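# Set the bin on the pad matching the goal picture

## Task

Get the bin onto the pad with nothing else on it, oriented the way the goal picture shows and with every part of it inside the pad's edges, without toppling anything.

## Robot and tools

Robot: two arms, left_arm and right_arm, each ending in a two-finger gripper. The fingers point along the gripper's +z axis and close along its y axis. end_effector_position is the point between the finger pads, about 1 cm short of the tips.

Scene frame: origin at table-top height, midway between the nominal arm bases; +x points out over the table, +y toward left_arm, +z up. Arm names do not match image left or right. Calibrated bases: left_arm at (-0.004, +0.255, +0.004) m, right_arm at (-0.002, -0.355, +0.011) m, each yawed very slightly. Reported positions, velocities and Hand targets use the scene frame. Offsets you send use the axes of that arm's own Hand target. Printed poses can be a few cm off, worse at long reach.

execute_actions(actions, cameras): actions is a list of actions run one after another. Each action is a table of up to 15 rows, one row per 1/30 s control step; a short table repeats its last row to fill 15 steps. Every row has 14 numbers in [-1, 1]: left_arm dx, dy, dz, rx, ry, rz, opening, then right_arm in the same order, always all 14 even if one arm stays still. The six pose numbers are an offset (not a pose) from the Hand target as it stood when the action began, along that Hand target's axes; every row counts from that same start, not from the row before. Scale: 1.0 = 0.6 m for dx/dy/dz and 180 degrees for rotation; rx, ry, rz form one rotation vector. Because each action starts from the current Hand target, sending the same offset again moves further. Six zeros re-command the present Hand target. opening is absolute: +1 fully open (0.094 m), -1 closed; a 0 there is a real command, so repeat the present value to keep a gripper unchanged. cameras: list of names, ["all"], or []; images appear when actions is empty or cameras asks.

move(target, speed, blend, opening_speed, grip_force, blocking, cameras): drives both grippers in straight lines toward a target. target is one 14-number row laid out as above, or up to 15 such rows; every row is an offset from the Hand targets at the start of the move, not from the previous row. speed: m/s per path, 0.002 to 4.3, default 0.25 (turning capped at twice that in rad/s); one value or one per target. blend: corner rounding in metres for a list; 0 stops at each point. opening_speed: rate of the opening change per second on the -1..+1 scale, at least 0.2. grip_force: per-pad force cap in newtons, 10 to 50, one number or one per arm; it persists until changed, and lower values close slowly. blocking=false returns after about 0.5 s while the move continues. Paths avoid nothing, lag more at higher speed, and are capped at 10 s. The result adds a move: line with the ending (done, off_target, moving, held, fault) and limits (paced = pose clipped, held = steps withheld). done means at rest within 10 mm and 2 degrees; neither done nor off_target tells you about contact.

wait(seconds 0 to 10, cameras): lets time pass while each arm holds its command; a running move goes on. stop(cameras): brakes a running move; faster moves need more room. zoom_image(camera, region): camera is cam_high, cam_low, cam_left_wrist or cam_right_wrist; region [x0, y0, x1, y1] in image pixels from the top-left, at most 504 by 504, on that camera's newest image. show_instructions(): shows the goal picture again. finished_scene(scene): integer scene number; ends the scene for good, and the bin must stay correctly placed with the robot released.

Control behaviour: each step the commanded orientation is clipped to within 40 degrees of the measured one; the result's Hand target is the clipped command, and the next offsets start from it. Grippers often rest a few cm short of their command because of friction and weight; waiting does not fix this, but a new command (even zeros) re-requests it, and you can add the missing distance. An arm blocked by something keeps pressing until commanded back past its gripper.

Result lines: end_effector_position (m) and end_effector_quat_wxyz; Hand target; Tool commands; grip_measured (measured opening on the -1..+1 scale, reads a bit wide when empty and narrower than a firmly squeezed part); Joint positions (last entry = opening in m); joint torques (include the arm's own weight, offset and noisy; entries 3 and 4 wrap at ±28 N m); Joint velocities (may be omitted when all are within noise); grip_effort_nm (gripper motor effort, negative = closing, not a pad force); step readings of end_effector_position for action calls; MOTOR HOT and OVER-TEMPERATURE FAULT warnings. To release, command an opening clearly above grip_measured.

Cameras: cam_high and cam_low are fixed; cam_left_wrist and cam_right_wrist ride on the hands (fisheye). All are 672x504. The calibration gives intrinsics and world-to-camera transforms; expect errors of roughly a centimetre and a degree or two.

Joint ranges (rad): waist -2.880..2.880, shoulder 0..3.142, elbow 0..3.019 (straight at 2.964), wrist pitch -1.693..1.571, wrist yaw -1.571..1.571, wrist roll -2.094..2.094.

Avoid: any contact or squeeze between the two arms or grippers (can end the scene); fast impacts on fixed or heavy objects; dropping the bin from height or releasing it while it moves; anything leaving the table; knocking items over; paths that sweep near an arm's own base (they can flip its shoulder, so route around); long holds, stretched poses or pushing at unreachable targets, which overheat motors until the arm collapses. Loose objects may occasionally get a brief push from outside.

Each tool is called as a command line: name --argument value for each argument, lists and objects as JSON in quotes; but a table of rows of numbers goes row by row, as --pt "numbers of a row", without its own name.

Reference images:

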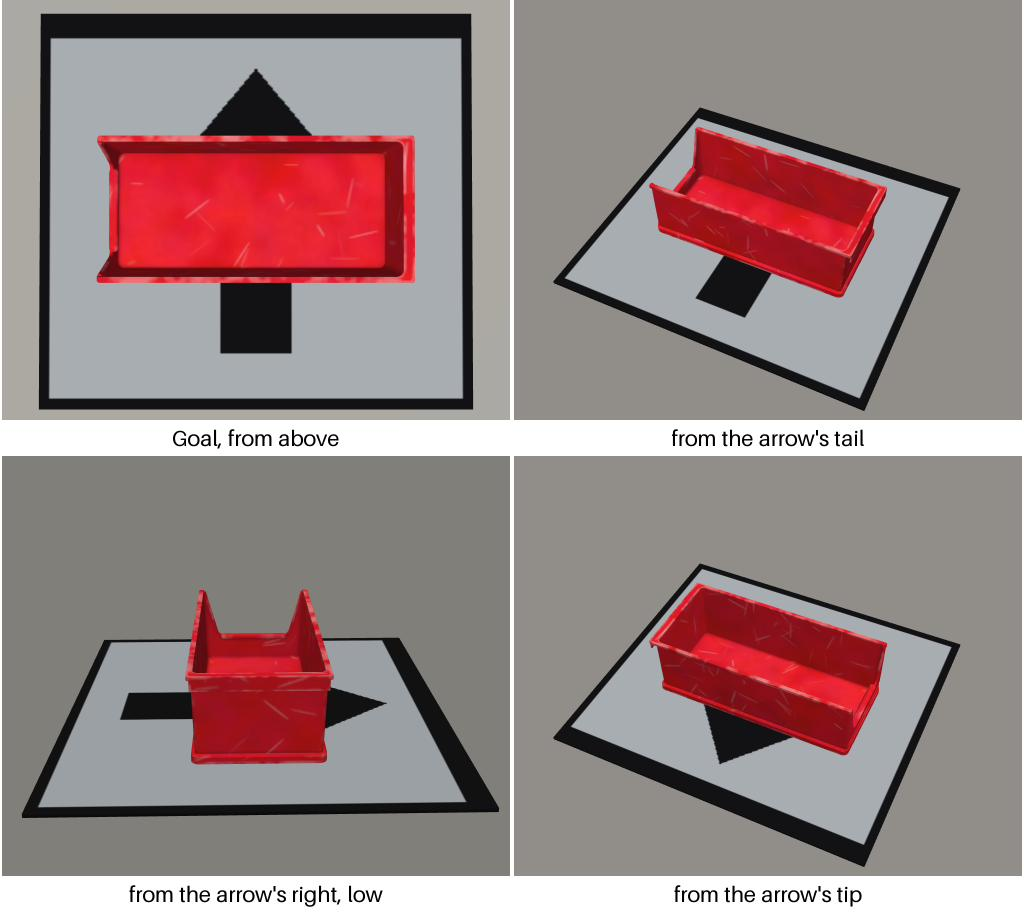

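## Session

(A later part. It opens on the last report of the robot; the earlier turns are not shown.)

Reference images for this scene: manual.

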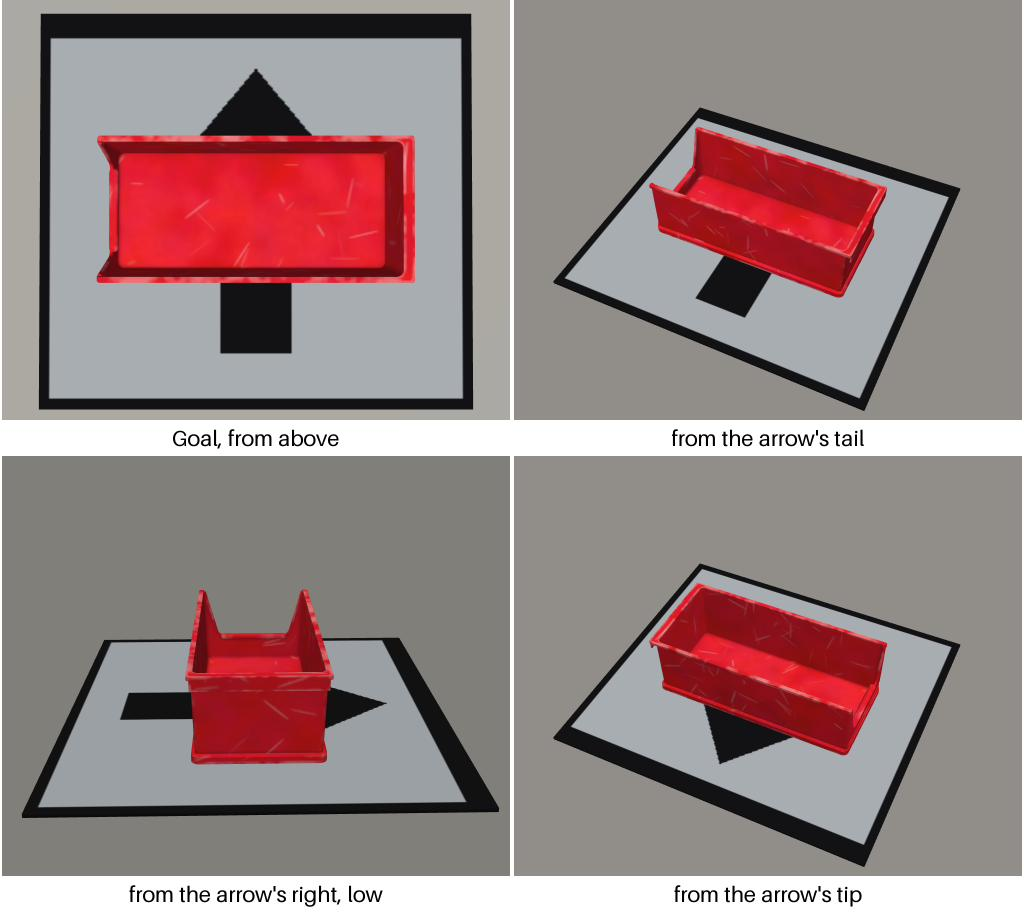

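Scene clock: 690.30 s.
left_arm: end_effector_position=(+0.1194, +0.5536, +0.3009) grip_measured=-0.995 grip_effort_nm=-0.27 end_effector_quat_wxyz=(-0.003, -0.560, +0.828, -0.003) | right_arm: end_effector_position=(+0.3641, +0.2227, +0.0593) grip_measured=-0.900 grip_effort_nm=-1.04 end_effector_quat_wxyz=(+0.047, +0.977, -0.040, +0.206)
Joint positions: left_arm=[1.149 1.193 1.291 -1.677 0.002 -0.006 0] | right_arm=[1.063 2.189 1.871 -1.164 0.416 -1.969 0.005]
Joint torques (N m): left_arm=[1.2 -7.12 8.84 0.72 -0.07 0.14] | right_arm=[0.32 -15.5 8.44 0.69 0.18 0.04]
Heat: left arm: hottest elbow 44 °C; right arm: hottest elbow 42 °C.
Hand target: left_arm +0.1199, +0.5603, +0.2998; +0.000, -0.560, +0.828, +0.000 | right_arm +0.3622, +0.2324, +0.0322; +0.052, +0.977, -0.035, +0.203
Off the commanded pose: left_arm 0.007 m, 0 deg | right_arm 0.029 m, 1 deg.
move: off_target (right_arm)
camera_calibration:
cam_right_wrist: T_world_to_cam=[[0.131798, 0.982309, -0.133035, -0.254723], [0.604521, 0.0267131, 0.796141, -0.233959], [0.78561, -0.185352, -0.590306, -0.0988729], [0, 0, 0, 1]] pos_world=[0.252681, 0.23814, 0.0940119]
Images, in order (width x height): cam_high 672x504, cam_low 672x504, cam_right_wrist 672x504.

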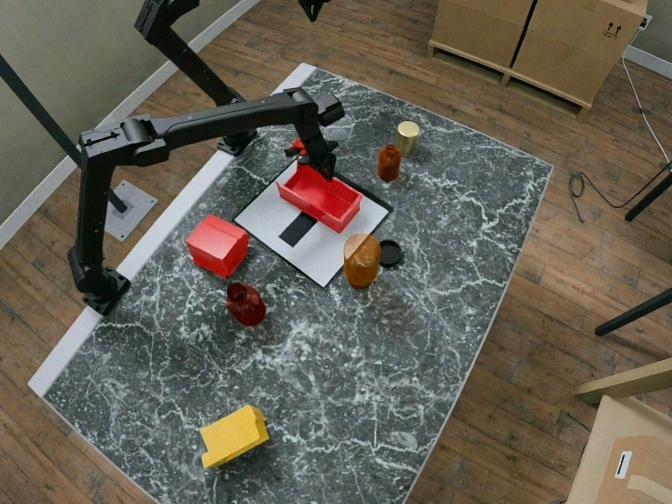

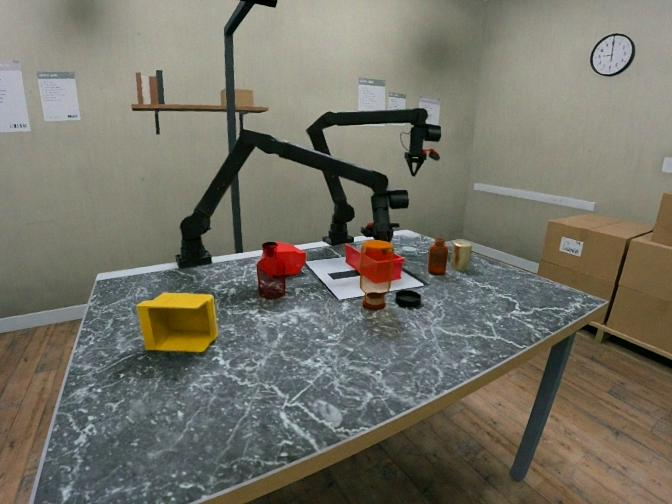

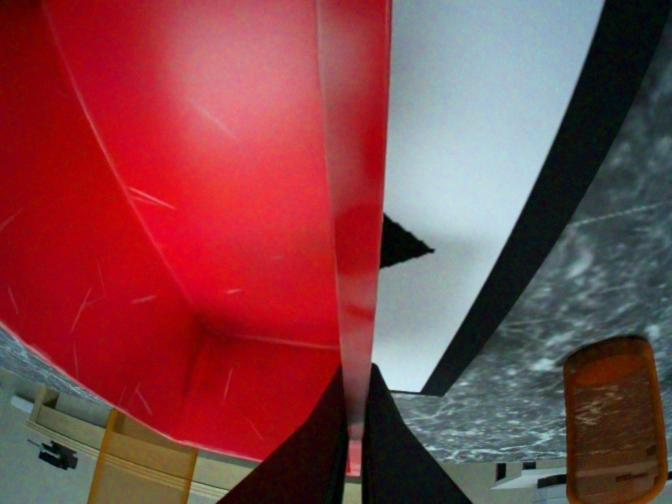

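move --pt "0 0 0 0 0 0 -1 0.0094 0 -0.0214 0 0 0 -1" --pt "0 0 0 0 0 0 -1 0.0094 0 -0.0214 0 0 0 -0.55" --speed 0.04 --opening_speed 0.3 --cameras '["cam_low","cam_high","cam_right_wrist"]'

zoom_image --camera "cam_high" --region '[265, 160, 375, 240]'

Scene clock: 698.60 s.
left_arm: end_effector_position=(+0.1194, +0.5536, +0.3009) grip_measured=-0.995 grip_effort_nm=-0.27 end_effector_quat_wxyz=(-0.003, -0.560, +0.828, -0.003) | right_arm: end_effector_position=(+0.3636, +0.2217, +0.0507) grip_measured=-0.553 grip_effort_nm=0.12 end_effector_quat_wxyz=(+0.053, +0.977, -0.039, +0.203)
Joint positions: left_arm=[1.149 1.193 1.291 -1.677 0.002 -0.006 0] | right_arm=[1.063 2.202 1.871 -1.165 0.416 -1.969 0.021]
Joint torques (N m): left_arm=[1.2 -7.12 8.81 0.73 -0.07 0.14] | right_arm=[0.38 -17.14 10.17 -0.46 0.17 0.06]
Heat: left arm: hottest elbow 44 °C; right arm: hottest elbow 42 °C.
Hand target: left_arm +0.1199, +0.5603, +0.2998; +0.000, -0.560, +0.828, +0.000 | right_arm +0.3623, +0.2337, +0.0462; +0.052, +0.977, -0.035, +0.203
Off the commanded pose: left_arm 0.007 m, 0 deg | right_arm 0.013 m, 0 deg.
move: off_target (right_arm); target 2's new opening was sent with right_arm's hand 0.017 m and 1 deg from that target
camera_calibration:
cam_right_wrist: T_world_to_cam=[[0.130931, 0.980645, -0.145575, -0.253511], [0.609224, 0.0362554, 0.792169, -0.230341], [0.782115, -0.192407, -0.592685, -0.100836], [0, 0, 0, 1]] pos_world=[0.252387, 0.237554, 0.0858007]
Images, in order (width x height): cam_high 672x504, cam_low 672x504, cam_right_wrist 672x504.

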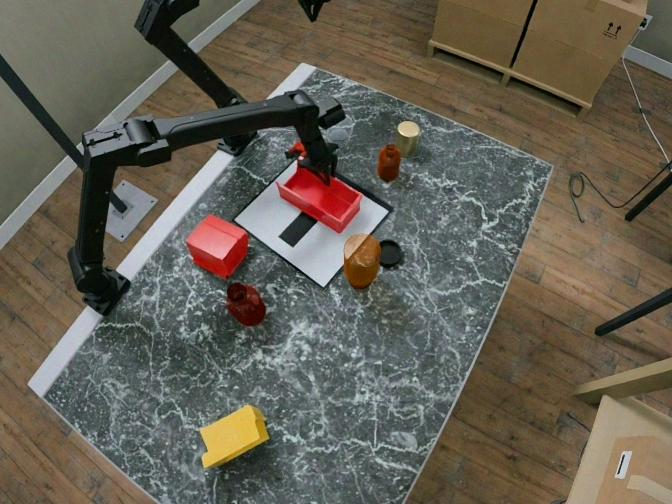

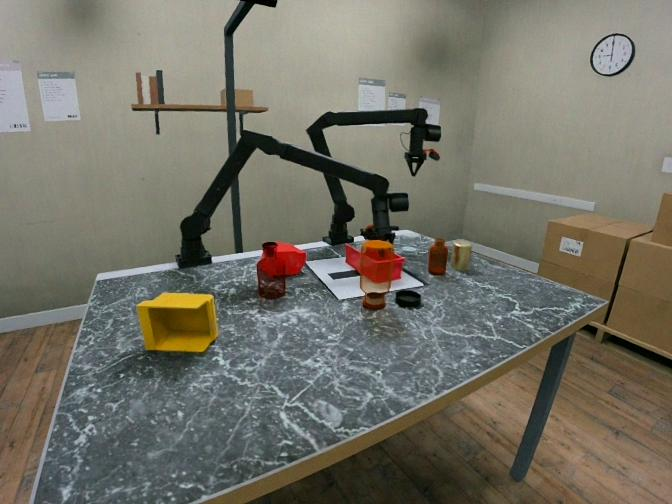

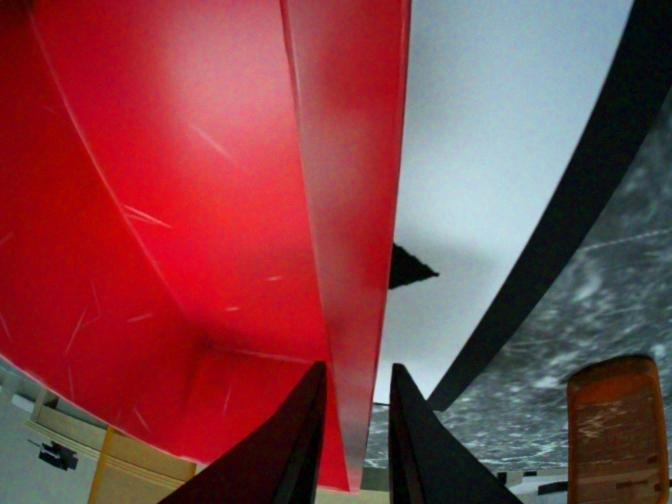

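Scaled by 4.582 from the camera's 672x504 image, which has a finer 960x720 frame.

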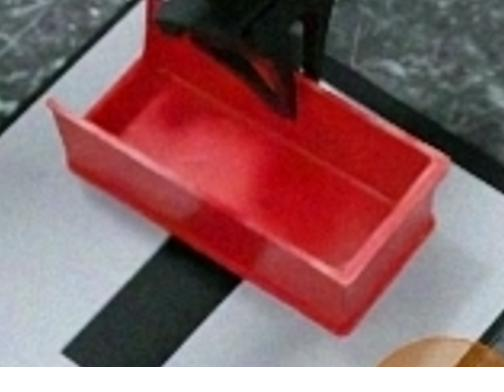

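move --pt "0 0 0 0 0 0 -1 0 0 0 0 0 0 -0.3" --pt "0 0 0 0 0 0 -1 0 0.006 -0.1333 0 0 0 -0.3" --pt "0 0 0 0 0 0 -1 -0.05 0.006 -0.35 0 0 0 -0.3" --speed '[0.05,0.06,0.2]' --blend '[0,0.01,0]' --opening_speed 0.5 --cameras '["all"]'

zoom_image --camera "cam_high" --region '[220, 110, 420, 300]'

zoom_image --camera "cam_low" --region '[280, 200, 480, 330]'

Scene clock: 705.77 s.
left_arm: end_effector_position=(+0.1194, +0.5536, +0.3009) grip_measured=-0.995 grip_effort_nm=-0.27 end_effector_quat_wxyz=(-0.003, -0.560, +0.828, -0.003) | right_arm: end_effector_position=(+0.2493, +0.2469, +0.2112) grip_measured=-0.303 grip_effort_nm=0.12 end_effector_quat_wxyz=(+0.067, +0.978, -0.028, +0.197)
Joint positions: left_arm=[1.149 1.193 1.291 -1.677 0.002 -0.006 0] | right_arm=[1.238 2.106 2.137 -1.632 0.419 -1.793 0.033]
Joint torques (N m): left_arm=[1.2 -7.18 8.83 0.73 -0.07 0.13] | right_arm=[-0.38 -18.14 10.97 -0.66 0.3 0.1]
Heat: left arm: hottest elbow 44 °C; right arm: hottest elbow 43 °C.
Hand target: left_arm +0.1199, +0.5603, +0.2998; +0.000, -0.560, +0.828, +0.000 | right_arm +0.2518, +0.2559, +0.2259; +0.052, +0.977, -0.035, +0.203
Off the commanded pose: left_arm 0.007 m, 0 deg | right_arm 0.017 m, 2 deg.
move: off_target (right_arm)
camera_calibration:
cam_left_wrist: T_world_to_cam=[[0.930881, -0.358524, -0.0701536, 0.11373], [-0.278073, -0.819915, 0.500414, 0.376046], [-0.23693, -0.446318, -0.862939, 0.648133], [0, 0, 0, 1]] pos_world=[0.152262, 0.638374, 0.379099]
cam_right_wrist: T_world_to_cam=[[0.114686, 0.977135, -0.179037, -0.22778], [0.619207, 0.070615, 0.782046, -0.297661], [0.776807, -0.20055, -0.596951, 0.0927483], [0, 0, 0, 1]] pos_world=[0.138389, 0.262192, 0.24737]

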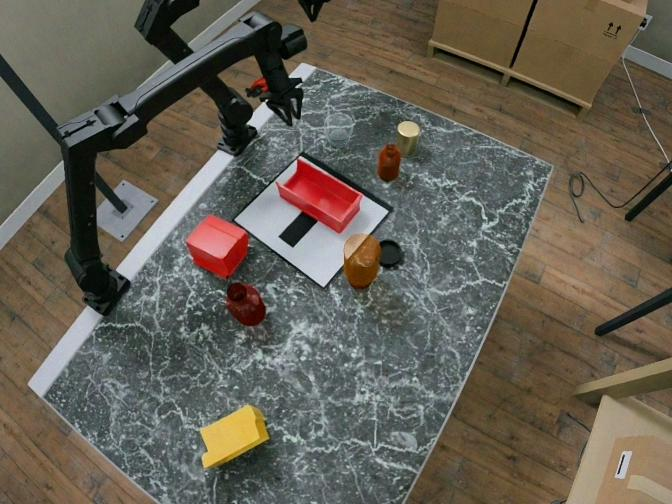

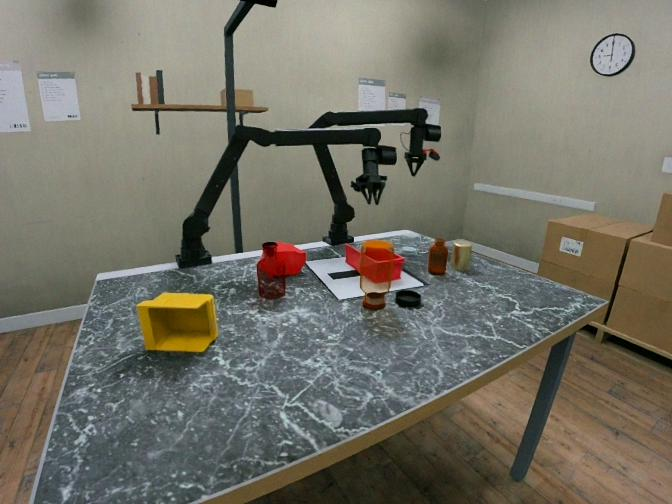

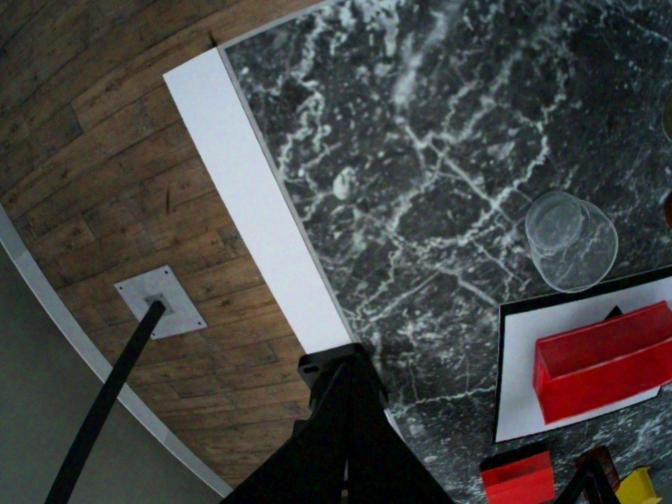

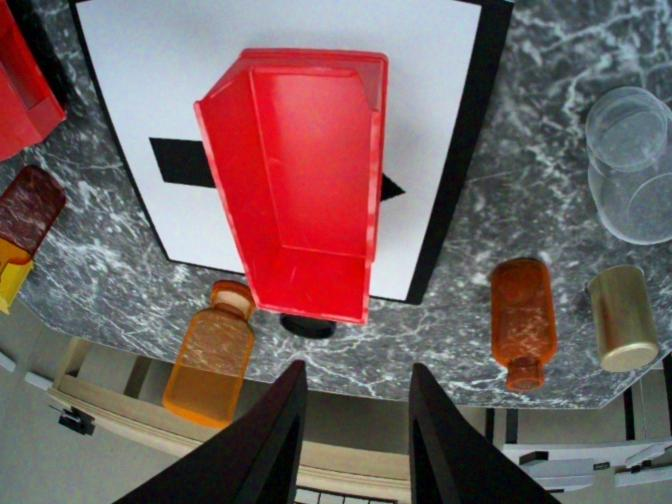

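Scaled by 2.520 from the camera's 672x504 image, which has a finer 960x720 frame.

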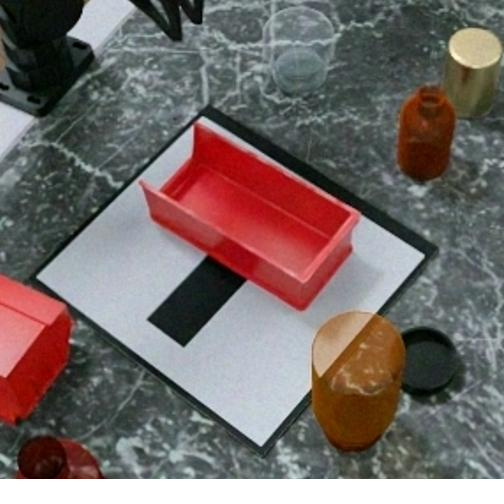

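Scaled by 2.520 from the camera's 672x504 image, which has a finer 960x720 frame.

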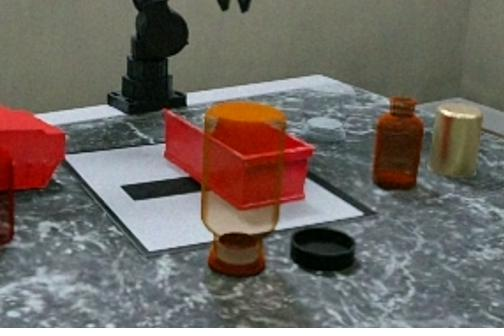

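finished_scene --scene 2

The scene is finished: the task was done.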